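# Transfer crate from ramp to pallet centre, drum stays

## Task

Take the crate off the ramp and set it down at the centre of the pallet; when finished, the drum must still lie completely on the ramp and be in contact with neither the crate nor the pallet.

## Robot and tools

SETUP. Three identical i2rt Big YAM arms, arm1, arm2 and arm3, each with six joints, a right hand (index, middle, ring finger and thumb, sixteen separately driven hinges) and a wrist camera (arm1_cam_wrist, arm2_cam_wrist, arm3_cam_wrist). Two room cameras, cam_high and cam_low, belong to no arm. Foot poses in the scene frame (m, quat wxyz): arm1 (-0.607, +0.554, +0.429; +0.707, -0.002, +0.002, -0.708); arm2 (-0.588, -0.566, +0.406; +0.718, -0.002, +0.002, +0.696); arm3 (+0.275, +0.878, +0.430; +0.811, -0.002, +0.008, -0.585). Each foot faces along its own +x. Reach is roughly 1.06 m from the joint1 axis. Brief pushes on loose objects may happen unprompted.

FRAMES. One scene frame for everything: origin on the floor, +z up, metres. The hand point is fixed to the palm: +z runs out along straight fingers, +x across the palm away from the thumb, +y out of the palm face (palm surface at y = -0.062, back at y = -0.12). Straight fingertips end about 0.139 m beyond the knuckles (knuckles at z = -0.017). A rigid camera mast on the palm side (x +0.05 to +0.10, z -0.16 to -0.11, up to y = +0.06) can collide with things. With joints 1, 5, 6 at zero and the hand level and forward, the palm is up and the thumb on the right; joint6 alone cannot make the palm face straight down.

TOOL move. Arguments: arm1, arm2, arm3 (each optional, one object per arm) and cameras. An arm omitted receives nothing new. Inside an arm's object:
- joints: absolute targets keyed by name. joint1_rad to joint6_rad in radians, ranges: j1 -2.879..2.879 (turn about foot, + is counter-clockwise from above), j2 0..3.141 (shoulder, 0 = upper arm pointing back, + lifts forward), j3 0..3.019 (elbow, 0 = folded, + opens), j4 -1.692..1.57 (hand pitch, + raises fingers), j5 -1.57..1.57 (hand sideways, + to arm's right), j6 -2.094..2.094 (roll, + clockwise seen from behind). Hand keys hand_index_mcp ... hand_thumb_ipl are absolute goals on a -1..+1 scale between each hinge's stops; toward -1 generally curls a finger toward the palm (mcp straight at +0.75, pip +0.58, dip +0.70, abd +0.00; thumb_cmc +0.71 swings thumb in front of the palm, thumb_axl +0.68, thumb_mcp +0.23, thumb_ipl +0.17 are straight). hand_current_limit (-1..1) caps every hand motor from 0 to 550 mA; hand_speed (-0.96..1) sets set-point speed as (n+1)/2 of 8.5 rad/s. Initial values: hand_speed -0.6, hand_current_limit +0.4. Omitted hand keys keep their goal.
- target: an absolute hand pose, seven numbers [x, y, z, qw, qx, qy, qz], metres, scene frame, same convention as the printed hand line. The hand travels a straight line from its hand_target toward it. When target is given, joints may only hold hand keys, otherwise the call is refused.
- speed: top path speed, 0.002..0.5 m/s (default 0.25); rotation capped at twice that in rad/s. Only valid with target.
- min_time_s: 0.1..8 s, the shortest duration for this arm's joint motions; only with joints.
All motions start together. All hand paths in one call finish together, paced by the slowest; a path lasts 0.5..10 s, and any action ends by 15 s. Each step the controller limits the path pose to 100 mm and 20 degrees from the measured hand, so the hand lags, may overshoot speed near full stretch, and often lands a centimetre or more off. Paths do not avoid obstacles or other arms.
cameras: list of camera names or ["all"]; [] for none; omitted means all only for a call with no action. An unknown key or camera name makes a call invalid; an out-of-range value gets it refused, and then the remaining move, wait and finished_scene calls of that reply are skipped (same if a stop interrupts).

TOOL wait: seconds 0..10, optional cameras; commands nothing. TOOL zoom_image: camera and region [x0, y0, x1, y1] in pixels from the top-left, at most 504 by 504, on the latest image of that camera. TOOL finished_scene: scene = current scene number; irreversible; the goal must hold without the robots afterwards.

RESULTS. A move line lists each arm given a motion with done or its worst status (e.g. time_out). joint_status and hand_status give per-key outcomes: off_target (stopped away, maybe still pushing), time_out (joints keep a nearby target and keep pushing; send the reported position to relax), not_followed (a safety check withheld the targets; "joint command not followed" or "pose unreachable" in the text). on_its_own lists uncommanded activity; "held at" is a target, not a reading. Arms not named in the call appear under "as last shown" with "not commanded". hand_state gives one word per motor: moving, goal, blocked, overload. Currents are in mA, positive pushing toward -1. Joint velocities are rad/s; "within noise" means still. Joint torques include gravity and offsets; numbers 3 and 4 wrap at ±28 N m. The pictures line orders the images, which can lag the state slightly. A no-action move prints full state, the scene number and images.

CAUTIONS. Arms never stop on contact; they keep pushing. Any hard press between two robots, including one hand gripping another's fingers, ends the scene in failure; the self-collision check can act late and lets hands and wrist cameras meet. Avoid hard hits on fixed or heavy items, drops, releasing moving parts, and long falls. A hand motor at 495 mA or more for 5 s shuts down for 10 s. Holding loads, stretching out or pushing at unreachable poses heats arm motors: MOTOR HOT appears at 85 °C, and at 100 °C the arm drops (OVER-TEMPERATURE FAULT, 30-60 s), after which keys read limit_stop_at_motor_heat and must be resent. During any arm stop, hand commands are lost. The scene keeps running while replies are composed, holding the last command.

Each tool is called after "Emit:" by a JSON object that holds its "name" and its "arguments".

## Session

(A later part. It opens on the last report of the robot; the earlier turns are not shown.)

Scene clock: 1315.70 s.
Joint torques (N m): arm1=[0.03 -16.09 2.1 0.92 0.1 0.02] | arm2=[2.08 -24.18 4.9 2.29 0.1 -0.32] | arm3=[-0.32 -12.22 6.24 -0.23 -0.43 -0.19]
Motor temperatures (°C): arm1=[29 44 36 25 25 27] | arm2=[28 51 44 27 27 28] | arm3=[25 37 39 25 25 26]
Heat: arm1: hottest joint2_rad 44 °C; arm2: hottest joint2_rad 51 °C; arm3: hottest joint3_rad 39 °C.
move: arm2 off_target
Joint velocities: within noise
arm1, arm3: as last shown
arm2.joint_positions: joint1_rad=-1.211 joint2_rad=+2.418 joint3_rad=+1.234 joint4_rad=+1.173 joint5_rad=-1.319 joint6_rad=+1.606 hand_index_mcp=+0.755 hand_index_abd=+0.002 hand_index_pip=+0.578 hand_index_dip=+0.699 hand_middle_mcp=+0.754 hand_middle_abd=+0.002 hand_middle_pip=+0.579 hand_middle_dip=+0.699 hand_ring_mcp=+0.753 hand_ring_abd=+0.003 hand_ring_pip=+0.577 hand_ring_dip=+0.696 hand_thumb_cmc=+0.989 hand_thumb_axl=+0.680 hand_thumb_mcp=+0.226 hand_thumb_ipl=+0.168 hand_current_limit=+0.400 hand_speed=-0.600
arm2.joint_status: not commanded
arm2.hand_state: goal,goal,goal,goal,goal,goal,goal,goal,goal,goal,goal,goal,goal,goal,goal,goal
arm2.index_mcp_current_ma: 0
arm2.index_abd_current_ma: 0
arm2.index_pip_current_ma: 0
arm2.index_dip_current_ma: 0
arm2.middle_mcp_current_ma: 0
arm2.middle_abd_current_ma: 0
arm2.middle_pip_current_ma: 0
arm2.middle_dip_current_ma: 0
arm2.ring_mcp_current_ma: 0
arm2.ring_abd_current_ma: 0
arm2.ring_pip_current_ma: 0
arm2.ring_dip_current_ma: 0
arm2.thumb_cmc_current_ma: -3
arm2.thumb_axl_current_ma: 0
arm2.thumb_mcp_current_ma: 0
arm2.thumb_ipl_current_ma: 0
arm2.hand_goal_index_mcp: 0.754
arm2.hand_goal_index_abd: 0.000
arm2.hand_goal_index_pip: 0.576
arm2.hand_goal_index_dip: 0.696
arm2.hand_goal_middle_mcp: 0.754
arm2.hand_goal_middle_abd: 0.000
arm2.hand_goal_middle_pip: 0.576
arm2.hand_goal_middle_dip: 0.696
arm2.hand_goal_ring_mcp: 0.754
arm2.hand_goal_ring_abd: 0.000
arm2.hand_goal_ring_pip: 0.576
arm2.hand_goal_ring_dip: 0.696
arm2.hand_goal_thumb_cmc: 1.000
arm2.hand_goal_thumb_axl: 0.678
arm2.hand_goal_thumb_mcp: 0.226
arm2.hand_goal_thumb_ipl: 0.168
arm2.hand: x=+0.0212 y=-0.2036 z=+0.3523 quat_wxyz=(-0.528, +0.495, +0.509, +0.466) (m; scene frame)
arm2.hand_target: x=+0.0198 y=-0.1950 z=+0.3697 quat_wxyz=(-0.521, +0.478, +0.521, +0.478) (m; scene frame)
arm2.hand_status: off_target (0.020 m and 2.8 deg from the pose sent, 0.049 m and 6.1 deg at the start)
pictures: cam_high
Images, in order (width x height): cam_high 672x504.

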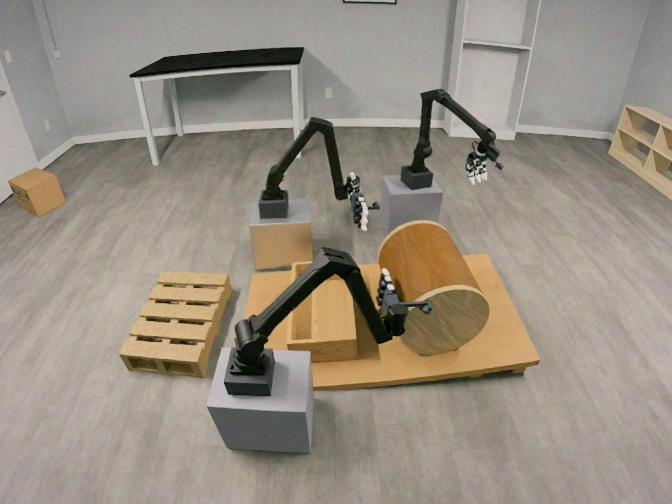

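Emit:
{"name": "move", "arguments": {"arm2": {"target":[-0.05,-0.20,0.38,0.521,-0.478,-0.521,-0.478],"speed":0.08}}}

Emit:
{"name": "move", "arguments": {"arm2": {"target":[-0.14,-0.22,0.60,0.521,-0.478,-0.521,-0.478],"speed":0.25}, "cameras": ["cam_high"]}}

Emit:
{"name": "zoom_image", "arguments": {"camera": "cam_high", "region": [330, 220, 430, 320]}}

Emit:
{"name": "zoom_image", "arguments": {"camera": "cam_high", "region": [280, 200, 500, 380]}}

Scene clock: 1335.30 s.
Joint torques (N m): arm1=[0.79 -15.5 2.26 0.77 0.16 -0.03] | arm2=[1.96 -21.89 3.58 2.3 0.11 -0.32] | arm3=[-0.09 -12.51 6.27 -0.38 -0.41 -0.2]
Motor temperatures (°C): arm1=[29 43 35 25 25 27] | arm2=[28 50 42 27 27 28] | arm3=[25 37 39 25 25 26]
Heat: arm1: hottest joint2_rad 43 °C; arm2: hottest joint2_rad 50 °C; arm3: hottest joint3_rad 39 °C.
move: arm2 off_target
Joint velocities: within noise
arm1, arm3: as last shown
arm2.joint_positions: joint1_rad=-1.173 joint2_rad=+2.331 joint3_rad=+1.014 joint4_rad=+1.304 joint5_rad=-1.282 joint6_rad=+1.601 hand_index_mcp=+0.755 hand_index_abd=+0.002 hand_index_pip=+0.578 hand_index_dip=+0.699 hand_middle_mcp=+0.754 hand_middle_abd=+0.002 hand_middle_pip=+0.579 hand_middle_dip=+0.699 hand_ring_mcp=+0.753 hand_ring_abd=+0.003 hand_ring_pip=+0.577 hand_ring_dip=+0.696 hand_thumb_cmc=+0.989 hand_thumb_axl=+0.680 hand_thumb_mcp=+0.226 hand_thumb_ipl=+0.168 hand_current_limit=+0.400 hand_speed=-0.600
arm2.joint_status: not commanded
arm2.hand_state: goal,goal,goal,goal,goal,goal,goal,goal,goal,goal,goal,goal,goal,goal,goal,goal
arm2.index_mcp_current_ma: 0
arm2.index_abd_current_ma: 0
arm2.index_pip_current_ma: 0
arm2.index_dip_current_ma: 0
arm2.middle_mcp_current_ma: 0
arm2.middle_abd_current_ma: 0
arm2.middle_pip_current_ma: 0
arm2.middle_dip_current_ma: 0
arm2.ring_mcp_current_ma: 0
arm2.ring_abd_current_ma: 0
arm2.ring_pip_current_ma: 0
arm2.ring_dip_current_ma: 0
arm2.thumb_cmc_current_ma: -3
arm2.thumb_axl_current_ma: 0
arm2.thumb_mcp_current_ma: 0
arm2.thumb_ipl_current_ma: 0
arm2.hand_goal_index_mcp: 0.754
arm2.hand_goal_index_abd: 0.000
arm2.hand_goal_index_pip: 0.576
arm2.hand_goal_index_dip: 0.696
arm2.hand_goal_middle_mcp: 0.754
arm2.hand_goal_middle_abd: 0.000
arm2.hand_goal_middle_pip: 0.576
arm2.hand_goal_middle_dip: 0.696
arm2.hand_goal_ring_mcp: 0.754
arm2.hand_goal_ring_abd: 0.000
arm2.hand_goal_ring_pip: 0.576
arm2.hand_goal_ring_dip: 0.696
arm2.hand_goal_thumb_cmc: 1.000
arm2.hand_goal_thumb_axl: 0.678
arm2.hand_goal_thumb_mcp: 0.226
arm2.hand_goal_thumb_ipl: 0.168
arm2.hand: x=-0.0484 y=-0.2070 z=+0.3643 quat_wxyz=(-0.527, +0.494, +0.511, +0.467) (m; scene frame)
arm2.hand_target: x=-0.0500 y=-0.2000 z=+0.3799 quat_wxyz=(-0.521, +0.478, +0.521, +0.478) (m; scene frame)
arm2.hand_status: off_target (0.017 m and 2.6 deg from the pose sent, 0.077 m and 2.8 deg at the start)
pictures: none

Scene clock: 1337.50 s.
Joint torques (N m): arm1=[0.73 -15.68 2.35 0.83 0.15 -0.02] | arm2=[2.32 -15.21 7.94 1.32 0.13 -0.31] | arm3=[-0.03 -11.87 6.37 -0.29 -0.37 -0.16]
Motor temperatures (°C): arm1=[29 42 35 25 25 27] | arm2=[28 50 42 27 27 28] | arm3=[25 37 39 25 25 26]
Heat: arm1: hottest joint2_rad 42 °C; arm2: hottest joint2_rad 50 °C; arm3: hottest joint3_rad 39 °C.
move: arm2 done
Joint velocities: within noise
arm1, arm3: as last shown
arm2.joint_positions: joint1_rad=-1.142 joint2_rad=+1.592 joint3_rad=+0.705 joint4_rad=+0.902 joint5_rad=-1.249 joint6_rad=+1.603 hand_index_mcp=+0.755 hand_index_abd=+0.002 hand_index_pip=+0.578 hand_index_dip=+0.699 hand_middle_mcp=+0.754 hand_middle_abd=+0.002 hand_middle_pip=+0.579 hand_middle_dip=+0.699 hand_ring_mcp=+0.753 hand_ring_abd=+0.003 hand_ring_pip=+0.577 hand_ring_dip=+0.696 hand_thumb_cmc=+0.991 hand_thumb_axl=+0.680 hand_thumb_mcp=+0.226 hand_thumb_ipl=+0.168 hand_current_limit=+0.400 hand_speed=-0.600
arm2.joint_status: not commanded
arm2.hand_state: goal,goal,goal,goal,goal,goal,goal,goal,goal,goal,goal,goal,goal,goal,goal,goal
arm2.index_mcp_current_ma: 0
arm2.index_abd_current_ma: 0
arm2.index_pip_current_ma: 0
arm2.index_dip_current_ma: 0
arm2.middle_mcp_current_ma: 0
arm2.middle_abd_current_ma: 0
arm2.middle_pip_current_ma: 0
arm2.middle_dip_current_ma: 0
arm2.ring_mcp_current_ma: 0
arm2.ring_abd_current_ma: 0
arm2.ring_pip_current_ma: 0
arm2.ring_dip_current_ma: 0
arm2.thumb_cmc_current_ma: -2
arm2.thumb_axl_current_ma: 0
arm2.thumb_mcp_current_ma: 0
arm2.thumb_ipl_current_ma: 0
arm2.hand_goal_index_mcp: 0.754
arm2.hand_goal_index_abd: 0.000
arm2.hand_goal_index_pip: 0.576
arm2.hand_goal_index_dip: 0.696
arm2.hand_goal_middle_mcp: 0.754
arm2.hand_goal_middle_abd: 0.000
arm2.hand_goal_middle_pip: 0.576
arm2.hand_goal_middle_dip: 0.696
arm2.hand_goal_ring_mcp: 0.754
arm2.hand_goal_ring_abd: 0.000
arm2.hand_goal_ring_pip: 0.576
arm2.hand_goal_ring_dip: 0.696
arm2.hand_goal_thumb_cmc: 1.000
arm2.hand_goal_thumb_axl: 0.678
arm2.hand_goal_thumb_mcp: 0.226
arm2.hand_goal_thumb_ipl: 0.168
arm2.hand: x=-0.1348 y=-0.2256 z=+0.5936 quat_wxyz=(-0.523, +0.486, +0.514, +0.476) (m; scene frame)
arm2.hand_target: x=-0.1399 y=-0.2201 z=+0.6000 quat_wxyz=(-0.521, +0.478, +0.521, +0.478) (m; scene frame)
arm2.hand_status: done (0.010 m and 1.2 deg from the pose sent, 0.253 m and 2.6 deg at the start)
pictures: cam_high
Images, in order (width x height): cam_high 672x504.

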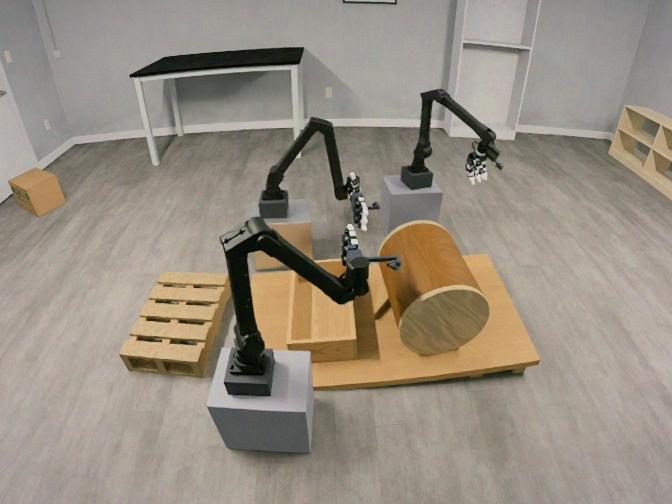

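Scaled by 5.040.

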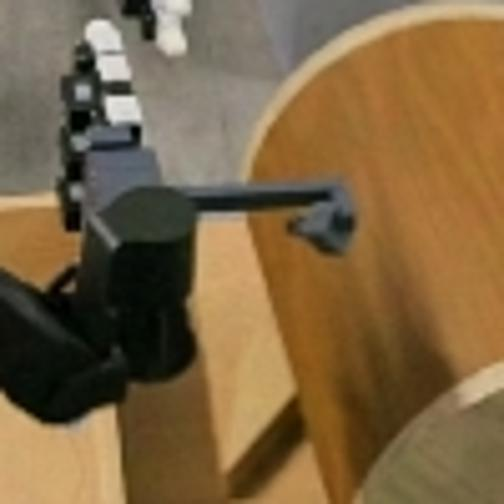

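Scaled by 2.291.

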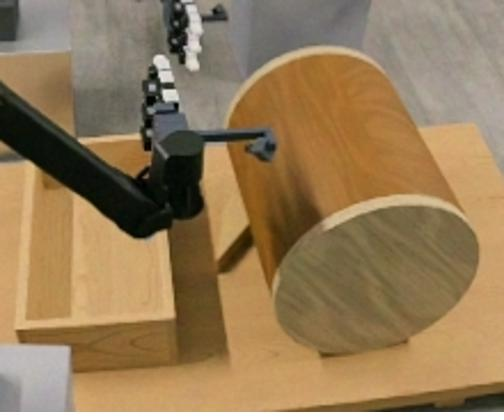

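Emit:
{"name": "move", "arguments": {"arm1": {"joints":{"joint2_rad":1.3,"joint3_rad":0.9,"joint4_rad":0.3,"hand_index_mcp":0.914,"hand_index_pip":0.726,"hand_index_dip":-1,"hand_middle_mcp":0.914,"hand_middle_pip":0.726,"hand_middle_dip":-1,"hand_ring_mcp":0.914,"hand_ring_pip":0.726,"hand_ring_dip":-1,"hand_thumb_cmc":-0.57,"hand_thumb_axl":0.678,"hand_thumb_mcp":-0.444,"hand_thumb_ipl":0.17,"hand_index_abd":0,"hand_middle_abd":0,"hand_ring_abd":0,"hand_current_limit":0.77},"min_time_s":2.5}, "arm2": {"joints":{"joint2_rad":1.3,"joint3_rad":1.0,"joint4_rad":0.3,"hand_index_mcp":0.914,"hand_index_pip":0.726,"hand_index_dip":-1,"hand_middle_mcp":0.914,"hand_middle_pip":0.726,"hand_middle_dip":-1,"hand_ring_mcp":0.914,"hand_ring_pip":0.726,"hand_ring_dip":-1,"hand_thumb_cmc":-0.57,"hand_thumb_axl":0.678,"hand_thumb_mcp":-0.444,"hand_thumb_ipl":0.17,"hand_index_abd":0,"hand_middle_abd":0,"hand_ring_abd":0,"hand_current_limit":0.77},"min_time_s":2.5}}}

Emit:
{"name": "move", "arguments": {"arm1": {"joints":{"joint1_rad":0.2,"joint2_rad":1.3,"joint3_rad":0.8,"joint4_rad":-1.2,"joint5_rad":0,"joint6_rad":0},"min_time_s":3.5}, "arm2": {"joints":{"joint1_rad":-0.3,"joint2_rad":1.4,"joint3_rad":1.15,"joint4_rad":-1.0,"joint5_rad":0,"joint6_rad":0},"min_time_s":3.5}, "cameras": ["cam_high"]}}

Emit:
{"name": "zoom_image", "arguments": {"camera": "cam_high", "region": [270, 220, 470, 380]}}

Scene clock: 1433.93 s.
Joint torques (N m): arm1=[1.32 -9.58 14.01 0.5 0.2 0.03] | arm2=[2.2 -13.51 15.86 1.36 -0.01 -0.34] | arm3=[-0.21 -12.04 6.26 -0.29 -0.41 -0.18]
Motor temperatures (°C): arm1=[29 41 34 25 25 27] | arm2=[28 40 43 27 27 28] | arm3=[25 36 39 25 25 26]
Heat: arm1: hottest joint2_rad 41 °C; arm2: hottest joint3_rad 43 °C; arm3: hottest joint3_rad 39 °C.
move: arm1 done; arm2 done
Joint velocities: within noise
arm1.joint_positions: joint1_rad=+1.545 joint2_rad=+1.310 joint3_rad=+0.842 joint4_rad=+0.310 joint5_rad=+1.467 joint6_rad=-1.571 hand_index_mcp=+0.911 hand_index_abd=-0.008 hand_index_pip=+0.723 hand_index_dip=-0.997 hand_middle_mcp=+0.912 hand_middle_abd=-0.002 hand_middle_pip=+0.723 hand_middle_dip=-0.997 hand_ring_mcp=+0.911 hand_ring_abd=-0.010 hand_ring_pip=+0.723 hand_ring_dip=-0.997 hand_thumb_cmc=-0.574 hand_thumb_axl=+0.676 hand_thumb_mcp=-0.444 hand_thumb_ipl=+0.168 hand_current_limit=+0.770 hand_speed=-0.600
arm1.joint_status: all done
arm1.hand_state: goal,goal,goal,goal,goal,goal,goal,goal,goal,goal,goal,goal,goal,goal,goal,goal
arm1.index_mcp_current_ma: -2
arm1.index_abd_current_ma: -6
arm1.index_pip_current_ma: -1
arm1.index_dip_current_ma: 2
arm1.middle_mcp_current_ma: -1
arm1.middle_abd_current_ma: -1
arm1.middle_pip_current_ma: -2
arm1.middle_dip_current_ma: 2
arm1.ring_mcp_current_ma: -2
arm1.ring_abd_current_ma: -9
arm1.ring_pip_current_ma: -2
arm1.ring_dip_current_ma: 2
arm1.thumb_cmc_current_ma: -3
arm1.thumb_axl_current_ma: -1
arm1.thumb_mcp_current_ma: 0
arm1.thumb_ipl_current_ma: -1
arm1.hand_goal_index_mcp: 0.914
arm1.hand_goal_index_abd: 0.000
arm1.hand_goal_index_pip: 0.726
arm1.hand_goal_index_dip: -1.000
arm1.hand_goal_middle_mcp: 0.914
arm1.hand_goal_middle_abd: 0.000
arm1.hand_goal_middle_pip: 0.726
arm1.hand_goal_middle_dip: -1.000
arm1.hand_goal_ring_mcp: 0.914
arm1.hand_goal_ring_abd: 0.000
arm1.hand_goal_ring_pip: 0.726
arm1.hand_goal_ring_dip: -1.000
arm1.hand_goal_thumb_cmc: -0.570
arm1.hand_goal_thumb_axl: 0.678
arm1.hand_goal_thumb_mcp: -0.444
arm1.hand_goal_thumb_ipl: 0.170
arm1.hand: x=-0.1014 y=+0.3762 z=+0.7632 quat_wxyz=(+0.474, +0.441, +0.560, -0.517) (m; scene frame)
arm1.hand_target: x=-0.0925 y=+0.3805 z=+0.7963 quat_wxyz=(+0.491, +0.452, +0.549, -0.503) (m; scene frame)
arm1.hand_status: not commanded
arm2.joint_positions: joint1_rad=-1.141 joint2_rad=+1.311 joint3_rad=+0.948 joint4_rad=+0.309 joint5_rad=-1.247 joint6_rad=+1.601 hand_index_mcp=+0.911 hand_index_abd=+0.002 hand_index_pip=+0.723 hand_index_dip=-0.997 hand_middle_mcp=+0.911 hand_middle_abd=+0.002 hand_middle_pip=+0.723 hand_middle_dip=-0.997 hand_ring_mcp=+0.911 hand_ring_abd=+0.003 hand_ring_pip=+0.723 hand_ring_dip=-0.997 hand_thumb_cmc=-0.554 hand_thumb_axl=+0.680 hand_thumb_mcp=-0.441 hand_thumb_ipl=+0.169 hand_current_limit=+0.770 hand_speed=-0.600
arm2.joint_status: all done
arm2.hand_state: goal,goal,goal,goal,goal,goal,goal,goal,goal,goal,goal,goal,goal,goal,goal,goal
arm2.index_mcp_current_ma: 0
arm2.index_abd_current_ma: 0
arm2.index_pip_current_ma: 0
arm2.index_dip_current_ma: 0
arm2.middle_mcp_current_ma: 0
arm2.middle_abd_current_ma: 0
arm2.middle_pip_current_ma: 0
arm2.middle_dip_current_ma: 0
arm2.ring_mcp_current_ma: 0
arm2.ring_abd_current_ma: 0
arm2.ring_pip_current_ma: 0
arm2.ring_dip_current_ma: 0
arm2.thumb_cmc_current_ma: 7
arm2.thumb_axl_current_ma: 0
arm2.thumb_mcp_current_ma: 0
arm2.thumb_ipl_current_ma: 0
arm2.hand_goal_index_mcp: 0.914
arm2.hand_goal_index_abd: 0.000
arm2.hand_goal_index_pip: 0.726
arm2.hand_goal_index_dip: -1.000
arm2.hand_goal_middle_mcp: 0.914
arm2.hand_goal_middle_abd: 0.000
arm2.hand_goal_middle_pip: 0.726
arm2.hand_goal_middle_dip: -1.000
arm2.hand_goal_ring_mcp: 0.914
arm2.hand_goal_ring_abd: 0.000
arm2.hand_goal_ring_pip: 0.726
arm2.hand_goal_ring_dip: -1.000
arm2.hand_goal_thumb_cmc: -0.570
arm2.hand_goal_thumb_axl: 0.678
arm2.hand_goal_thumb_mcp: -0.444
arm2.hand_goal_thumb_ipl: 0.170
arm2.hand: x=-0.1289 y=-0.2219 z=+0.7459 quat_wxyz=(-0.532, +0.508, +0.504, +0.454) (m; scene frame)
arm2.hand_target: x=-0.1280 y=-0.2139 z=+0.7803 quat_wxyz=(-0.524, +0.484, +0.518, +0.472) (m; scene frame)
arm2.hand_status: not commanded
arm3: as last shown
pictures: none

Scene clock: 1438.20 s.
Joint torques (N m): arm1=[-0.56 -8.18 6.9 -0.72 -0.01 0.12] | arm2=[1.85 -11.4 15.54 0.69 0.13 -0.28] | arm3=[-0.26 -12.28 6.37 -0.32 -0.41 -0.15]
Motor temperatures (°C): arm1=[29 41 35 25 25 27] | arm2=[28 40 44 27 27 28] | arm3=[25 36 39 25 25 26]
Heat: arm1: hottest joint2_rad 41 °C; arm2: hottest joint3_rad 44 °C; arm3: hottest joint3_rad 39 °C.
move: arm1 done; arm2 done
Joint velocities: within noise
arm1.joint_positions: joint1_rad=+0.207 joint2_rad=+1.310 joint3_rad=+0.806 joint4_rad=-1.189 joint5_rad=+0.002 joint6_rad=-0.011 hand_index_mcp=+0.911 hand_index_abd=-0.003 hand_index_pip=+0.723 hand_index_dip=-0.997 hand_middle_mcp=+0.912 hand_middle_abd=-0.002 hand_middle_pip=+0.723 hand_middle_dip=-0.997 hand_ring_mcp=+0.911 hand_ring_abd=-0.003 hand_ring_pip=+0.723 hand_ring_dip=-0.997 hand_thumb_cmc=-0.572 hand_thumb_axl=+0.676 hand_thumb_mcp=-0.444 hand_thumb_ipl=+0.168 hand_current_limit=+0.770 hand_speed=-0.600
arm1.joint_status: all done
arm1.hand_state: goal,goal,goal,goal,goal,goal,goal,goal,goal,goal,goal,goal,goal,goal,goal,goal
arm1.index_mcp_current_ma: -2
arm1.index_abd_current_ma: -1
arm1.index_pip_current_ma: -1
arm1.index_dip_current_ma: 2
arm1.middle_mcp_current_ma: -1
arm1.middle_abd_current_ma: -1
arm1.middle_pip_current_ma: -2
arm1.middle_dip_current_ma: 2
arm1.ring_mcp_current_ma: -2
arm1.ring_abd_current_ma: -2
arm1.ring_pip_current_ma: -2
arm1.ring_dip_current_ma: 2
arm1.thumb_cmc_current_ma: -1
arm1.thumb_axl_current_ma: -1
arm1.thumb_mcp_current_ma: 0
arm1.thumb_ipl_current_ma: -1
arm1.hand_goal_index_mcp: 0.914
arm1.hand_goal_index_abd: 0.000
arm1.hand_goal_index_pip: 0.726
arm1.hand_goal_index_dip: -1.000
arm1.hand_goal_middle_mcp: 0.914
arm1.hand_goal_middle_abd: 0.000
arm1.hand_goal_middle_pip: 0.726
arm1.hand_goal_middle_dip: -1.000
arm1.hand_goal_ring_mcp: 0.914
arm1.hand_goal_ring_abd: 0.000
arm1.hand_goal_ring_pip: 0.726
arm1.hand_goal_ring_dip: -1.000
arm1.hand_goal_thumb_cmc: -0.570
arm1.hand_goal_thumb_axl: 0.678
arm1.hand_goal_thumb_mcp: -0.444
arm1.hand_goal_thumb_ipl: 0.170
arm1.hand: x=-0.5516 y=+0.1791 z=+0.5025 quat_wxyz=(-0.061, +0.992, +0.108, -0.009) (m; scene frame)
arm1.hand_target: x=-0.5557 y=+0.1833 z=+0.5033 quat_wxyz=(-0.064, +0.993, +0.099, -0.009) (m; scene frame)
arm1.hand_status: not commanded
arm2.joint_positions: joint1_rad=-0.310 joint2_rad=+1.379 joint3_rad=+1.097 joint4_rad=-0.990 joint5_rad=-0.003 joint6_rad=+0.015 hand_index_mcp=+0.912 hand_index_abd=+0.002 hand_index_pip=+0.723 hand_index_dip=-0.997 hand_middle_mcp=+0.912 hand_middle_abd=+0.002 hand_middle_pip=+0.723 hand_middle_dip=-0.997 hand_ring_mcp=+0.913 hand_ring_abd=+0.003 hand_ring_pip=+0.724 hand_ring_dip=-0.997 hand_thumb_cmc=-0.567 hand_thumb_axl=+0.680 hand_thumb_mcp=-0.445 hand_thumb_ipl=+0.169 hand_current_limit=+0.770 hand_speed=-0.600
arm2.joint_status: all done
arm2.hand_state: goal,goal,goal,goal,goal,goal,goal,goal,goal,goal,goal,goal,goal,goal,goal,goal
arm2.index_mcp_current_ma: 0
arm2.index_abd_current_ma: 0
arm2.index_pip_current_ma: 0
arm2.index_dip_current_ma: 0
arm2.middle_mcp_current_ma: 0
arm2.middle_abd_current_ma: 0
arm2.middle_pip_current_ma: 0
arm2.middle_dip_current_ma: 0
arm2.ring_mcp_current_ma: 0
arm2.ring_abd_current_ma: 0
arm2.ring_pip_current_ma: 0
arm2.ring_dip_current_ma: 0
arm2.thumb_cmc_current_ma: 0
arm2.thumb_axl_current_ma: 0
arm2.thumb_mcp_current_ma: 0
arm2.thumb_ipl_current_ma: 0
arm2.hand_goal_index_mcp: 0.914
arm2.hand_goal_index_abd: 0.000
arm2.hand_goal_index_pip: 0.726
arm2.hand_goal_index_dip: -1.000
arm2.hand_goal_middle_mcp: 0.914
arm2.hand_goal_middle_abd: 0.000
arm2.hand_goal_middle_pip: 0.726
arm2.hand_goal_middle_dip: -1.000
arm2.hand_goal_ring_mcp: 0.914
arm2.hand_goal_ring_abd: 0.000
arm2.hand_goal_ring_pip: 0.726
arm2.hand_goal_ring_dip: -1.000
arm2.hand_goal_thumb_cmc: -0.570
arm2.hand_goal_thumb_axl: 0.678
arm2.hand_goal_thumb_mcp: -0.444
arm2.hand_goal_thumb_ipl: 0.170
arm2.hand: x=-0.3850 y=-0.0666 z=+0.6006 quat_wxyz=(+0.023, +0.175, +0.974, +0.144) (m; scene frame)
arm2.hand_target: x=-0.3855 y=-0.0488 z=+0.6160 quat_wxyz=(+0.026, +0.163, +0.974, +0.155) (m; scene frame)
arm2.hand_status: not commanded
arm3: as last shown
pictures: cam_high
Images, in order (width x height): cam_high 672x504.

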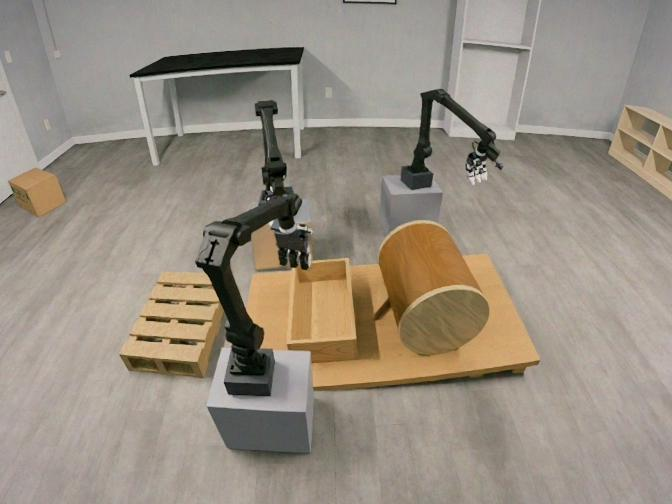

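Scaled by 2.520.

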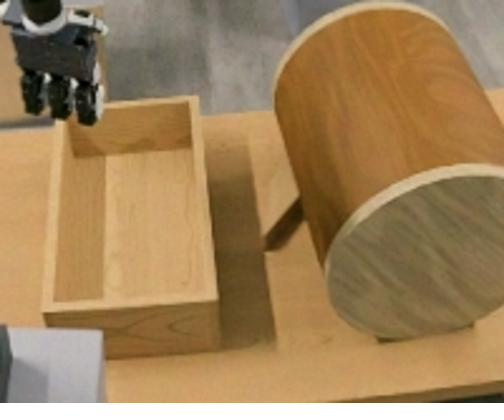

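Emit:
{"name": "move", "arguments": {"arm1": {"joints":{"joint1_rad":0.6,"joint2_rad":1.5,"joint3_rad":0.7,"joint4_rad":-1.6,"joint5_rad":-0.62,"joint6_rad":0.28},"min_time_s":2}, "arm2": {"joints":{"joint1_rad":-0.58,"joint2_rad":1.5,"joint3_rad":0.8,"joint4_rad":-1.6,"joint5_rad":0.62,"joint6_rad":-0.28},"min_time_s":2}}}

Emit:
{"name": "move", "arguments": {"arm1": {"target":[-0.425,0.208,0.25,0.5591,-0.8289,-0.0108,0.0073],"speed":0.2}, "arm2": {"target":[-0.249,-0.214,0.26,0.0073,-0.0108,0.8289,-0.5591],"speed":0.2}, "cameras": ["cam_high","arm1_cam_wrist","arm2_cam_wrist"]}}

Scene clock: 1467.10 s.
Joint torques (N m): arm1=[0.56 -6.24 4.41 -2.4 -0.52 0.06] | arm2=[0.03 -8.76 6.37 -1.72 0.66 -0.27] | arm3=[-0.15 -12.04 6.27 -0.29 -0.41 -0.2]
Motor temperatures (°C): arm1=[29 40 37 25 25 27] | arm2=[28 40 52 27 27 28] | arm3=[25 36 39 25 25 26]
Heat: arm1: hottest joint2_rad 40 °C; arm2: hottest joint3_rad 52 °C; arm3: hottest joint3_rad 39 °C.
move: arm1 done; arm2 done
Joint velocities: within noise
arm1.joint_positions: joint1_rad=+0.591 joint2_rad=+1.490 joint3_rad=+0.707 joint4_rad=-1.581 joint5_rad=-0.617 joint6_rad=+0.269 hand_index_mcp=+0.907 hand_index_abd=-0.002 hand_index_pip=+0.723 hand_index_dip=-0.997 hand_middle_mcp=+0.908 hand_middle_abd=-0.002 hand_middle_pip=+0.723 hand_middle_dip=-0.997 hand_ring_mcp=+0.908 hand_ring_abd=-0.002 hand_ring_pip=+0.723 hand_ring_dip=-0.997 hand_thumb_cmc=-0.571 hand_thumb_axl=+0.677 hand_thumb_mcp=-0.444 hand_thumb_ipl=+0.168 hand_current_limit=+0.770 hand_speed=-0.600
arm1.joint_status: all done
arm1.hand_state: goal,goal,goal,goal,goal,goal,goal,goal,goal,goal,goal,goal,goal,goal,goal,goal
arm1.index_mcp_current_ma: -6
arm1.index_abd_current_ma: -1
arm1.index_pip_current_ma: -1
arm1.index_dip_current_ma: 2
arm1.middle_mcp_current_ma: -5
arm1.middle_abd_current_ma: -1
arm1.middle_pip_current_ma: -2
arm1.middle_dip_current_ma: 2
arm1.ring_mcp_current_ma: -5
arm1.ring_abd_current_ma: -1
arm1.ring_pip_current_ma: -2
arm1.ring_dip_current_ma: 2
arm1.thumb_cmc_current_ma: 0
arm1.thumb_axl_current_ma: -1
arm1.thumb_mcp_current_ma: 0
arm1.thumb_ipl_current_ma: -1
arm1.hand_goal_index_mcp: 0.914
arm1.hand_goal_index_abd: 0.000
arm1.hand_goal_index_pip: 0.726
arm1.hand_goal_index_dip: -1.000
arm1.hand_goal_middle_mcp: 0.914
arm1.hand_goal_middle_abd: 0.000
arm1.hand_goal_middle_pip: 0.726
arm1.hand_goal_middle_dip: -1.000
arm1.hand_goal_ring_mcp: 0.914
arm1.hand_goal_ring_abd: 0.000
arm1.hand_goal_ring_pip: 0.726
arm1.hand_goal_ring_dip: -1.000
arm1.hand_goal_thumb_cmc: -0.570
arm1.hand_goal_thumb_axl: 0.678
arm1.hand_goal_thumb_mcp: -0.444
arm1.hand_goal_thumb_ipl: 0.170
arm1.hand: x=-0.4366 y=+0.4143 z=+0.4495 quat_wxyz=(-0.451, +0.886, +0.024, +0.099) (m; scene frame)
arm1.hand_target: x=-0.4408 y=+0.4232 z=+0.4492 quat_wxyz=(-0.466, +0.880, +0.016, +0.087) (m; scene frame)
arm1.hand_status: not commanded
arm2.joint_positions: joint1_rad=-0.568 joint2_rad=+1.483 joint3_rad=+0.802 joint4_rad=-1.586 joint5_rad=+0.617 joint6_rad=-0.265 hand_index_mcp=+0.908 hand_index_abd=+0.002 hand_index_pip=+0.723 hand_index_dip=-0.997 hand_middle_mcp=+0.908 hand_middle_abd=+0.002 hand_middle_pip=+0.723 hand_middle_dip=-0.997 hand_ring_mcp=+0.908 hand_ring_abd=+0.002 hand_ring_pip=+0.724 hand_ring_dip=-0.997 hand_thumb_cmc=-0.570 hand_thumb_axl=+0.679 hand_thumb_mcp=-0.445 hand_thumb_ipl=+0.169 hand_current_limit=+0.770 hand_speed=-0.600
arm2.joint_status: all done
arm2.hand_state: goal,goal,goal,goal,goal,goal,goal,goal,goal,goal,goal,goal,goal,goal,goal,goal
arm2.index_mcp_current_ma: -1
arm2.index_abd_current_ma: 0
arm2.index_pip_current_ma: 0
arm2.index_dip_current_ma: 0
arm2.middle_mcp_current_ma: -1
arm2.middle_abd_current_ma: 0
arm2.middle_pip_current_ma: 0
arm2.middle_dip_current_ma: 0
arm2.ring_mcp_current_ma: -1
arm2.ring_abd_current_ma: 0
arm2.ring_pip_current_ma: 0
arm2.ring_dip_current_ma: 0
arm2.thumb_cmc_current_ma: 0
arm2.thumb_axl_current_ma: 0
arm2.thumb_mcp_current_ma: 0
arm2.thumb_ipl_current_ma: 0
arm2.hand_goal_index_mcp: 0.914
arm2.hand_goal_index_abd: 0.000
arm2.hand_goal_index_pip: 0.726
arm2.hand_goal_index_dip: -1.000
arm2.hand_goal_middle_mcp: 0.914
arm2.hand_goal_middle_abd: 0.000
arm2.hand_goal_middle_pip: 0.726
arm2.hand_goal_middle_dip: -1.000
arm2.hand_goal_ring_mcp: 0.914
arm2.hand_goal_ring_abd: 0.000
arm2.hand_goal_ring_pip: 0.726
arm2.hand_goal_ring_dip: -1.000
arm2.hand_goal_thumb_cmc: -0.570
arm2.hand_goal_thumb_axl: 0.678
arm2.hand_goal_thumb_mcp: -0.444
arm2.hand_goal_thumb_ipl: 0.170
arm2.hand: x=-0.3453 y=-0.3893 z=+0.4566 quat_wxyz=(+0.123, +0.046, +0.899, -0.417) (m; scene frame)
arm2.hand_target: x=-0.3471 y=-0.3964 z=+0.4525 quat_wxyz=(+0.110, +0.039, +0.894, -0.432) (m; scene frame)
arm2.hand_status: not commanded
arm3: as last shown
pictures: none

Scene clock: 1469.47 s.
Joint torques (N m): arm1=[-0.32 -15.33 5.22 -3.12 -0.09 0.01] | arm2=[2.08 -20.13 7.47 -2.25 0.39 -0.26] | arm3=[-0.32 -12.28 6.28 -0.34 -0.4 -0.18]
Motor temperatures (°C): arm1=[29 40 37 25 25 27] | arm2=[28 40 52 27 27 28] | arm3=[25 36 39 25 25 26]
Heat: arm1: hottest joint2_rad 40 °C; arm2: hottest joint3_rad 52 °C; arm3: hottest joint3_rad 39 °C.
move: arm1 off_target; arm2 off_target
Joint velocities: within noise
arm1.joint_positions: joint1_rad=+0.427 joint2_rad=+2.433 joint3_rad=+1.451 joint4_rad=-1.665 joint5_rad=-0.367 joint6_rad=+0.173 hand_index_mcp=+0.906 hand_index_abd=-0.002 hand_index_pip=+0.723 hand_index_dip=-0.997 hand_middle_mcp=+0.907 hand_middle_abd=-0.002 hand_middle_pip=+0.723 hand_middle_dip=-0.997 hand_ring_mcp=+0.907 hand_ring_abd=-0.002 hand_ring_pip=+0.723 hand_ring_dip=-0.997 hand_thumb_cmc=-0.571 hand_thumb_axl=+0.677 hand_thumb_mcp=-0.443 hand_thumb_ipl=+0.169 hand_current_limit=+0.770 hand_speed=-0.600
arm1.joint_status: not commanded
arm1.hand_state: goal,goal,goal,goal,goal,goal,goal,goal,goal,goal,goal,goal,goal,goal,goal,goal
arm1.index_mcp_current_ma: -8
arm1.index_abd_current_ma: -1
arm1.index_pip_current_ma: -1
arm1.index_dip_current_ma: 2
arm1.middle_mcp_current_ma: -6
arm1.middle_abd_current_ma: -1
arm1.middle_pip_current_ma: -2
arm1.middle_dip_current_ma: 2
arm1.ring_mcp_current_ma: -7
arm1.ring_abd_current_ma: -1
arm1.ring_pip_current_ma: -2
arm1.ring_dip_current_ma: 2
arm1.thumb_cmc_current_ma: 0
arm1.thumb_axl_current_ma: -1
arm1.thumb_mcp_current_ma: 0
arm1.thumb_ipl_current_ma: -1
arm1.hand_goal_index_mcp: 0.914
arm1.hand_goal_index_abd: 0.000
arm1.hand_goal_index_pip: 0.726
arm1.hand_goal_index_dip: -1.000
arm1.hand_goal_middle_mcp: 0.914
arm1.hand_goal_middle_abd: 0.000
arm1.hand_goal_middle_pip: 0.726
arm1.hand_goal_middle_dip: -1.000
arm1.hand_goal_ring_mcp: 0.914
arm1.hand_goal_ring_abd: 0.000
arm1.hand_goal_ring_pip: 0.726
arm1.hand_goal_ring_dip: -1.000
arm1.hand_goal_thumb_cmc: -0.570
arm1.hand_goal_thumb_axl: 0.678
arm1.hand_goal_thumb_mcp: -0.444
arm1.hand_goal_thumb_ipl: 0.170
arm1.hand: x=-0.4244 y=+0.2152 z=+0.2479 quat_wxyz=(-0.528, +0.849, +0.012, -0.001) (m; scene frame)
arm1.hand_target: x=-0.4252 y=+0.2084 z=+0.2498 quat_wxyz=(-0.530, +0.848, +0.009, -0.001) (m; scene frame)
arm1.hand_status: off_target (0.008 m and 4.4 deg from the pose sent, 0.287 m and 18.7 deg at the start; a joint's target at an end of its range on 31 of 71 steps)
arm2.joint_positions: joint1_rad=-0.563 joint2_rad=+2.379 joint3_rad=+1.562 joint4_rad=-1.685 joint5_rad=+0.576 joint6_rad=-0.320 hand_index_mcp=+0.907 hand_index_abd=+0.002 hand_index_pip=+0.723 hand_index_dip=-0.997 hand_middle_mcp=+0.907 hand_middle_abd=+0.002 hand_middle_pip=+0.723 hand_middle_dip=-0.997 hand_ring_mcp=+0.907 hand_ring_abd=+0.002 hand_ring_pip=+0.724 hand_ring_dip=-0.997 hand_thumb_cmc=-0.570 hand_thumb_axl=+0.679 hand_thumb_mcp=-0.444 hand_thumb_ipl=+0.169 hand_current_limit=+0.770 hand_speed=-0.600
arm2.joint_status: not commanded
arm2.hand_state: goal,goal,goal,goal,goal,goal,goal,goal,goal,goal,goal,goal,goal,goal,goal,goal
arm2.index_mcp_current_ma: -2
arm2.index_abd_current_ma: 0
arm2.index_pip_current_ma: 0
arm2.index_dip_current_ma: 0
arm2.middle_mcp_current_ma: -2
arm2.middle_abd_current_ma: 0
arm2.middle_pip_current_ma: 0
arm2.middle_dip_current_ma: 0
arm2.ring_mcp_current_ma: -2
arm2.ring_abd_current_ma: 0
arm2.ring_pip_current_ma: 0
arm2.ring_dip_current_ma: 0
arm2.thumb_cmc_current_ma: 0
arm2.thumb_axl_current_ma: 0
arm2.thumb_mcp_current_ma: 0
arm2.thumb_ipl_current_ma: 0
arm2.hand_goal_index_mcp: 0.914
arm2.hand_goal_index_abd: 0.000
arm2.hand_goal_index_pip: 0.726
arm2.hand_goal_index_dip: -1.000
arm2.hand_goal_middle_mcp: 0.914
arm2.hand_goal_middle_abd: 0.000
arm2.hand_goal_middle_pip: 0.726
arm2.hand_goal_middle_dip: -1.000
arm2.hand_goal_ring_mcp: 0.914
arm2.hand_goal_ring_abd: 0.000
arm2.hand_goal_ring_pip: 0.726
arm2.hand_goal_ring_dip: -1.000
arm2.hand_goal_thumb_cmc: -0.570
arm2.hand_goal_thumb_axl: 0.678
arm2.hand_goal_thumb_mcp: -0.444
arm2.hand_goal_thumb_ipl: 0.170
arm2.hand: x=-0.2453 y=-0.2212 z=+0.2656 quat_wxyz=(+0.037, -0.010, +0.865, -0.501) (m; scene frame)
arm2.hand_target: x=-0.2492 y=-0.2145 z=+0.2598 quat_wxyz=(+0.032, -0.023, +0.862, -0.506) (m; scene frame)
arm2.hand_status: off_target (0.010 m and 8.6 deg from the pose sent, 0.280 m and 23.4 deg at the start; a joint's target at an end of its range on 38 of 71 steps)
arm3.joint_positions: joint1_rad=+0.456 joint2_rad=+1.520 joint3_rad=+1.113 joint4_rad=-1.508 joint5_rad=-0.503 joint6_rad=+0.409 hand_index_mcp=+0.474 hand_index_abd=-0.002 hand_index_pip=+0.277 hand_index_dip=+0.398 hand_middle_mcp=+0.474 hand_middle_abd=-0.002 hand_middle_pip=+0.278 hand_middle_dip=+0.398 hand_ring_mcp=+0.475 hand_ring_abd=+0.003 hand_ring_pip=+0.278 hand_ring_dip=+0.398 hand_thumb_cmc=-0.567 hand_thumb_axl=+0.680 hand_thumb_mcp=+0.095 hand_thumb_ipl=+0.001 hand_current_limit=+0.400 hand_speed=-0.600
arm3.joint_status: not commanded
arm3.hand_state: goal,goal,goal,goal,goal,goal,goal,goal,goal,goal,goal,goal,goal,goal,goal,goal
arm3.index_mcp_current_ma: -4
arm3.index_abd_current_ma: 0
arm3.index_pip_current_ma: -1
arm3.index_dip_current_ma: -1
arm3.middle_mcp_current_ma: -4
arm3.middle_abd_current_ma: 0
arm3.middle_pip_current_ma: -1
arm3.middle_dip_current_ma: -1
arm3.ring_mcp_current_ma: -3
arm3.ring_abd_current_ma: 1
arm3.ring_pip_current_ma: -1
arm3.ring_dip_current_ma: -1
arm3.thumb_cmc_current_ma: 1
arm3.thumb_axl_current_ma: 1
arm3.thumb_mcp_current_ma: -3
arm3.thumb_ipl_current_ma: 1
arm3.hand_goal_index_mcp: 0.480
arm3.hand_goal_index_abd: 0.000
arm3.hand_goal_index_pip: 0.280
arm3.hand_goal_index_dip: 0.400
arm3.hand_goal_middle_mcp: 0.480
arm3.hand_goal_middle_abd: 0.000
arm3.hand_goal_middle_pip: 0.280
arm3.hand_goal_middle_dip: 0.400
arm3.hand_goal_ring_mcp: 0.480
arm3.hand_goal_ring_abd: 0.000
arm3.hand_goal_ring_pip: 0.280
arm3.hand_goal_ring_dip: 0.400
arm3.hand_goal_thumb_cmc: -0.570
arm3.hand_goal_thumb_axl: 0.678
arm3.hand_goal_thumb_mcp: 0.100
arm3.hand_goal_thumb_ipl: 0.000
arm3.hand: x=+0.5833 y=+0.6161 z=+0.5240 quat_wxyz=(-0.278, +0.946, +0.130, +0.104) (m; scene frame)
arm3.hand_target: x=+0.5828 y=+0.6190 z=+0.5270 quat_wxyz=(-0.272, +0.946, +0.139, +0.107) (m; scene frame)
arm3.hand_status: not commanded
pictures: arm1_cam_wrist, arm2_cam_wrist, cam_high
Images, in order (width x height): arm1_cam_wrist 672x504, arm2_cam_wrist 672x504, cam_high 672x504.

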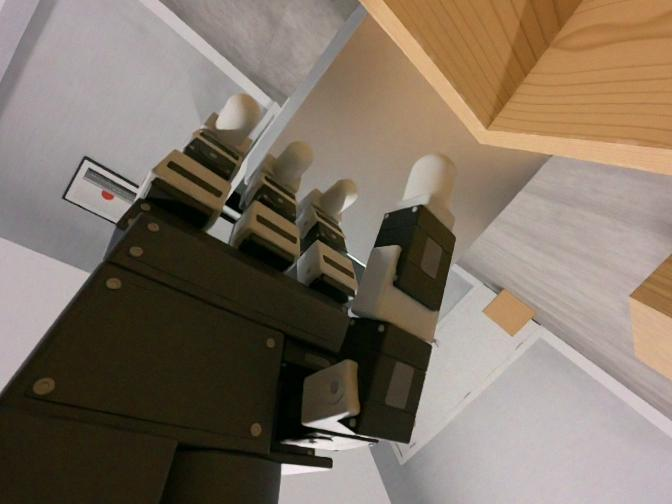

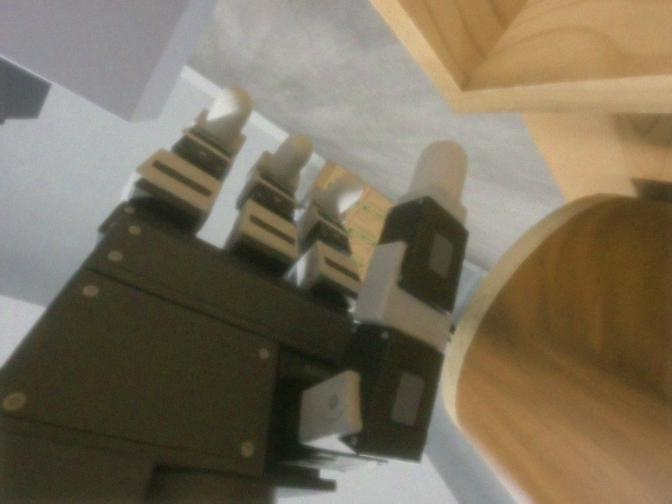

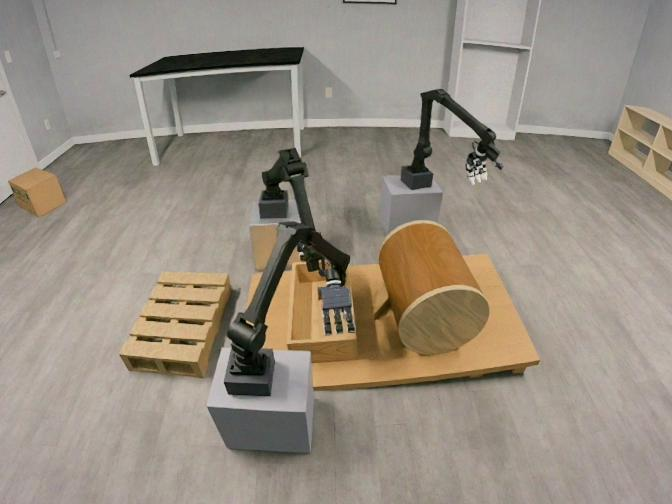

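Emit:
{"name": "move", "arguments": {"arm1": {"target":[-0.425,0.208,0.125,0.5591,-0.8289,-0.0108,0.0073],"speed":0.12}, "arm2": {"target":[-0.251,-0.214,0.137,0.0073,-0.0108,0.8289,-0.5591],"speed":0.12}, "cameras": ["arm1_cam_wrist","arm2_cam_wrist"]}}

Emit:
{"name": "move", "arguments": {"arm1": {"joints":{"hand_thumb_mcp":-0.88}}, "arm2": {"joints":{"hand_thumb_mcp":-0.88}}}}

Scene clock: 1482.37 s.
Joint torques (N m): arm1=[-1.26 -16.32 4.59 -2.25 -0.06 -0.01] | arm2=[1.96 -20.31 6.37 -1.96 0.19 -0.1] | arm3=[-0.03 -12.22 6.24 -0.18 -0.41 -0.2]
Motor temperatures (°C): arm1=[29 40 36 25 25 27] | arm2=[28 40 49 27 27 28] | arm3=[25 36 39 25 25 26]
Heat: arm1: hottest joint2_rad 40 °C; arm2: hottest joint3_rad 49 °C; arm3: hottest joint3_rad 39 °C.
move: arm1 done; arm2 off_target
Joint velocities: within noise
arm1.joint_positions: joint1_rad=+0.426 joint2_rad=+2.760 joint3_rad=+1.684 joint4_rad=-1.665 joint5_rad=-0.363 joint6_rad=+0.147 hand_index_mcp=+0.906 hand_index_abd=-0.002 hand_index_pip=+0.723 hand_index_dip=-0.997 hand_middle_mcp=+0.907 hand_middle_abd=-0.002 hand_middle_pip=+0.723 hand_middle_dip=-0.997 hand_ring_mcp=+0.922 hand_ring_abd=-0.002 hand_ring_pip=+0.723 hand_ring_dip=-0.997 hand_thumb_cmc=-0.571 hand_thumb_axl=+0.677 hand_thumb_mcp=-0.443 hand_thumb_ipl=+0.169 hand_current_limit=+0.770 hand_speed=-0.600
arm1.joint_status: not commanded
arm1.hand_state: goal,goal,goal,goal,goal,goal,goal,goal,goal,goal,goal,goal,goal,goal,goal,goal
arm1.index_mcp_current_ma: -8
arm1.index_abd_current_ma: -1
arm1.index_pip_current_ma: -1
arm1.index_dip_current_ma: 2
arm1.middle_mcp_current_ma: -7
arm1.middle_abd_current_ma: -1
arm1.middle_pip_current_ma: -2
arm1.middle_dip_current_ma: 2
arm1.ring_mcp_current_ma: 8
arm1.ring_abd_current_ma: -1
arm1.ring_pip_current_ma: -2
arm1.ring_dip_current_ma: 2
arm1.thumb_cmc_current_ma: 0
arm1.thumb_axl_current_ma: -1
arm1.thumb_mcp_current_ma: 0
arm1.thumb_ipl_current_ma: -1
arm1.hand_goal_index_mcp: 0.914
arm1.hand_goal_index_abd: 0.000
arm1.hand_goal_index_pip: 0.726
arm1.hand_goal_index_dip: -1.000
arm1.hand_goal_middle_mcp: 0.914
arm1.hand_goal_middle_abd: 0.000
arm1.hand_goal_middle_pip: 0.726
arm1.hand_goal_middle_dip: -1.000
arm1.hand_goal_ring_mcp: 0.914
arm1.hand_goal_ring_abd: 0.000
arm1.hand_goal_ring_pip: 0.726
arm1.hand_goal_ring_dip: -1.000
arm1.hand_goal_thumb_cmc: -0.570
arm1.hand_goal_thumb_axl: 0.678
arm1.hand_goal_thumb_mcp: -0.444
arm1.hand_goal_thumb_ipl: 0.170
arm1.hand: x=-0.4245 y=+0.2172 z=+0.1298 quat_wxyz=(-0.563, +0.826, +0.014, -0.010) (m; scene frame)
arm1.hand_target: x=-0.4251 y=+0.2083 z=+0.1252 quat_wxyz=(-0.559, +0.829, +0.011, -0.007) (m; scene frame)
arm1.hand_status: done (0.010 m and 0.8 deg from the pose sent, 0.123 m and 4.4 deg at the start)
arm2.joint_positions: joint1_rad=-0.556 joint2_rad=+2.686 joint3_rad=+1.778 joint4_rad=-1.696 joint5_rad=+0.563 joint6_rad=-0.288 hand_index_mcp=+0.924 hand_index_abd=+0.002 hand_index_pip=+0.722 hand_index_dip=-0.997 hand_middle_mcp=+0.906 hand_middle_abd=+0.002 hand_middle_pip=+0.723 hand_middle_dip=-0.997 hand_ring_mcp=+0.906 hand_ring_abd=+0.002 hand_ring_pip=+0.724 hand_ring_dip=-0.997 hand_thumb_cmc=-0.570 hand_thumb_axl=+0.679 hand_thumb_mcp=-0.443 hand_thumb_ipl=+0.169 hand_current_limit=+0.770 hand_speed=-0.600
arm2.joint_status: not commanded
arm2.hand_state: goal,goal,goal,goal,goal,goal,goal,goal,goal,goal,goal,goal,goal,goal,goal,goal
arm2.index_mcp_current_ma: 3
arm2.index_abd_current_ma: 0
arm2.index_pip_current_ma: -1
arm2.index_dip_current_ma: 0
arm2.middle_mcp_current_ma: -2
arm2.middle_abd_current_ma: 0
arm2.middle_pip_current_ma: 0
arm2.middle_dip_current_ma: 0
arm2.ring_mcp_current_ma: -2
arm2.ring_abd_current_ma: 0
arm2.ring_pip_current_ma: 0
arm2.ring_dip_current_ma: 0
arm2.thumb_cmc_current_ma: 0
arm2.thumb_axl_current_ma: 0
arm2.thumb_mcp_current_ma: 0
arm2.thumb_ipl_current_ma: 0
arm2.hand_goal_index_mcp: 0.914
arm2.hand_goal_index_abd: 0.000
arm2.hand_goal_index_pip: 0.726
arm2.hand_goal_index_dip: -1.000
arm2.hand_goal_middle_mcp: 0.914
arm2.hand_goal_middle_abd: 0.000
arm2.hand_goal_middle_pip: 0.726
arm2.hand_goal_middle_dip: -1.000
arm2.hand_goal_ring_mcp: 0.914
arm2.hand_goal_ring_abd: 0.000
arm2.hand_goal_ring_pip: 0.726
arm2.hand_goal_ring_dip: -1.000
arm2.hand_goal_thumb_cmc: -0.570
arm2.hand_goal_thumb_axl: 0.678
arm2.hand_goal_thumb_mcp: -0.444
arm2.hand_goal_thumb_ipl: 0.170
arm2.hand: x=-0.2453 y=-0.2170 z=+0.1501 quat_wxyz=(+0.017, -0.011, +0.845, -0.534) (m; scene frame)
arm2.hand_target: x=-0.2512 y=-0.2146 z=+0.1372 quat_wxyz=(+0.016, -0.015, +0.842, -0.539) (m; scene frame)
arm2.hand_status: off_target (0.015 m and 3.6 deg from the pose sent, 0.129 m and 8.5 deg at the start; a joint's target at an end of its range on 48 of 53 steps)
arm3: as last shown
pictures: arm1_cam_wrist, arm2_cam_wrist
Images, in order (width x height): arm1_cam_wrist 672x504, arm2_cam_wrist 672x504.

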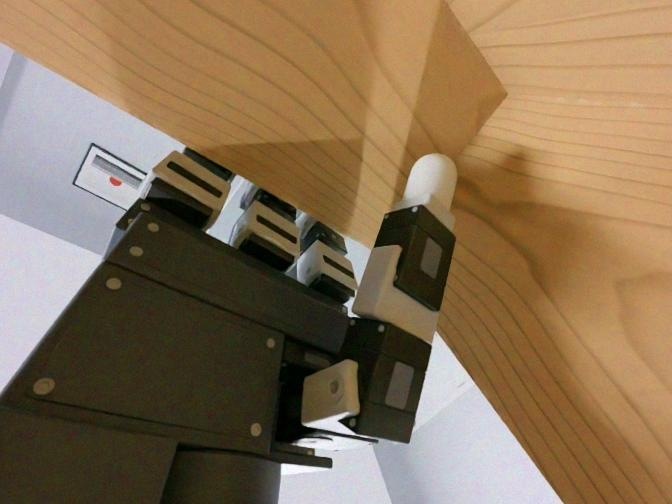

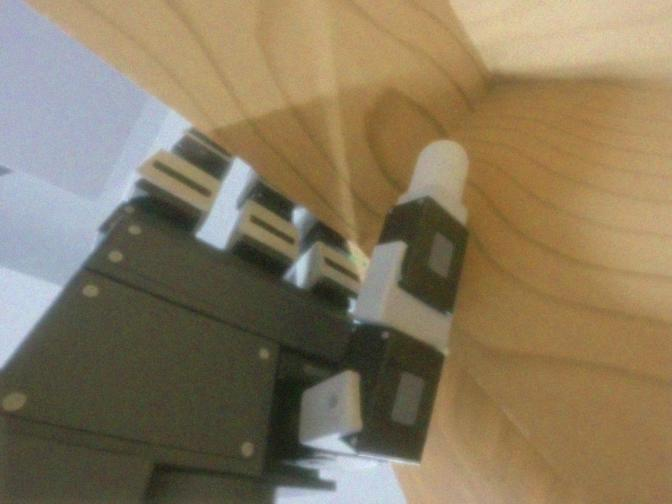

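Scene clock: 1483.20 s.
Joint torques (N m): arm1=[-0.21 -15.97 4.62 -2.48 -0.06 0] | arm2=[2.02 -20.31 6.39 -2 0.17 -0.09] | arm3=[-0.44 -12.34 6.34 -0.23 -0.43 -0.16]
Motor temperatures (°C): arm1=[29 40 36 25 25 27] | arm2=[28 40 48 27 27 28] | arm3=[25 36 39 25 25 26]
Heat: arm1: hottest joint2_rad 40 °C; arm2: hottest joint3_rad 48 °C; arm3: hottest joint3_rad 39 °C.
move: arm1 done; arm2 done
Joint velocities: within noise
arm1.joint_positions: joint1_rad=+0.426 joint2_rad=+2.760 joint3_rad=+1.684 joint4_rad=-1.665 joint5_rad=-0.363 joint6_rad=+0.147 hand_index_mcp=+0.906 hand_index_abd=-0.002 hand_index_pip=+0.723 hand_index_dip=-0.997 hand_middle_mcp=+0.907 hand_middle_abd=-0.002 hand_middle_pip=+0.723 hand_middle_dip=-0.997 hand_ring_mcp=+0.922 hand_ring_abd=-0.002 hand_ring_pip=+0.723 hand_ring_dip=-0.997 hand_thumb_cmc=-0.571 hand_thumb_axl=+0.677 hand_thumb_mcp=-0.870 hand_thumb_ipl=+0.169 hand_current_limit=+0.770 hand_speed=-0.600
arm1.joint_status: all done
arm1.hand_state: goal,goal,goal,goal,goal,goal,goal,goal,goal,goal,goal,goal,goal,goal,goal,goal
arm1.index_mcp_current_ma: -8
arm1.index_abd_current_ma: -1
arm1.index_pip_current_ma: -1
arm1.index_dip_current_ma: 2
arm1.middle_mcp_current_ma: -7
arm1.middle_abd_current_ma: -1
arm1.middle_pip_current_ma: -2
arm1.middle_dip_current_ma: 2
arm1.ring_mcp_current_ma: 8
arm1.ring_abd_current_ma: -1
arm1.ring_pip_current_ma: -2
arm1.ring_dip_current_ma: 2
arm1.thumb_cmc_current_ma: 0
arm1.thumb_axl_current_ma: -1
arm1.thumb_mcp_current_ma: 16
arm1.thumb_ipl_current_ma: -1
arm1.hand_goal_index_mcp: 0.914
arm1.hand_goal_index_abd: 0.000
arm1.hand_goal_index_pip: 0.726
arm1.hand_goal_index_dip: -1.000
arm1.hand_goal_middle_mcp: 0.914
arm1.hand_goal_middle_abd: 0.000
arm1.hand_goal_middle_pip: 0.726
arm1.hand_goal_middle_dip: -1.000
arm1.hand_goal_ring_mcp: 0.914
arm1.hand_goal_ring_abd: 0.000
arm1.hand_goal_ring_pip: 0.726
arm1.hand_goal_ring_dip: -1.000
arm1.hand_goal_thumb_cmc: -0.570
arm1.hand_goal_thumb_axl: 0.678
arm1.hand_goal_thumb_mcp: -0.880
arm1.hand_goal_thumb_ipl: 0.170
arm1.hand: x=-0.4245 y=+0.2172 z=+0.1298 quat_wxyz=(-0.563, +0.826, +0.014, -0.010) (m; scene frame)
arm1.hand_target: x=-0.4251 y=+0.2083 z=+0.1252 quat_wxyz=(-0.559, +0.829, +0.011, -0.007) (m; scene frame)
arm1.hand_status: not commanded
arm2.joint_positions: joint1_rad=-0.556 joint2_rad=+2.686 joint3_rad=+1.778 joint4_rad=-1.696 joint5_rad=+0.563 joint6_rad=-0.288 hand_index_mcp=+0.924 hand_index_abd=+0.002 hand_index_pip=+0.722 hand_index_dip=-0.997 hand_middle_mcp=+0.906 hand_middle_abd=+0.002 hand_middle_pip=+0.723 hand_middle_dip=-0.997 hand_ring_mcp=+0.906 hand_ring_abd=+0.002 hand_ring_pip=+0.724 hand_ring_dip=-0.997 hand_thumb_cmc=-0.570 hand_thumb_axl=+0.679 hand_thumb_mcp=-0.869 hand_thumb_ipl=+0.169 hand_current_limit=+0.770 hand_speed=-0.600
arm2.joint_status: all done
arm2.hand_state: goal,goal,goal,goal,goal,goal,goal,goal,goal,goal,goal,goal,goal,goal,goal,goal
arm2.index_mcp_current_ma: 3
arm2.index_abd_current_ma: 0
arm2.index_pip_current_ma: -1
arm2.index_dip_current_ma: 0
arm2.middle_mcp_current_ma: -2
arm2.middle_abd_current_ma: 0
arm2.middle_pip_current_ma: 0
arm2.middle_dip_current_ma: 0
arm2.ring_mcp_current_ma: -2
arm2.ring_abd_current_ma: 0
arm2.ring_pip_current_ma: 0
arm2.ring_dip_current_ma: 0
arm2.thumb_cmc_current_ma: 0
arm2.thumb_axl_current_ma: 0
arm2.thumb_mcp_current_ma: 5
arm2.thumb_ipl_current_ma: 0
arm2.hand_goal_index_mcp: 0.914
arm2.hand_goal_index_abd: 0.000
arm2.hand_goal_index_pip: 0.726
arm2.hand_goal_index_dip: -1.000
arm2.hand_goal_middle_mcp: 0.914
arm2.hand_goal_middle_abd: 0.000
arm2.hand_goal_middle_pip: 0.726
arm2.hand_goal_middle_dip: -1.000
arm2.hand_goal_ring_mcp: 0.914
arm2.hand_goal_ring_abd: 0.000
arm2.hand_goal_ring_pip: 0.726
arm2.hand_goal_ring_dip: -1.000
arm2.hand_goal_thumb_cmc: -0.570
arm2.hand_goal_thumb_axl: 0.678
arm2.hand_goal_thumb_mcp: -0.880
arm2.hand_goal_thumb_ipl: 0.170
arm2.hand: x=-0.2453 y=-0.2170 z=+0.1501 quat_wxyz=(+0.017, -0.011, +0.845, -0.534) (m; scene frame)
arm2.hand_target: x=-0.2512 y=-0.2146 z=+0.1372 quat_wxyz=(+0.016, -0.015, +0.842, -0.539) (m; scene frame)
arm2.hand_status: not commanded
arm3: as last shown
pictures: none


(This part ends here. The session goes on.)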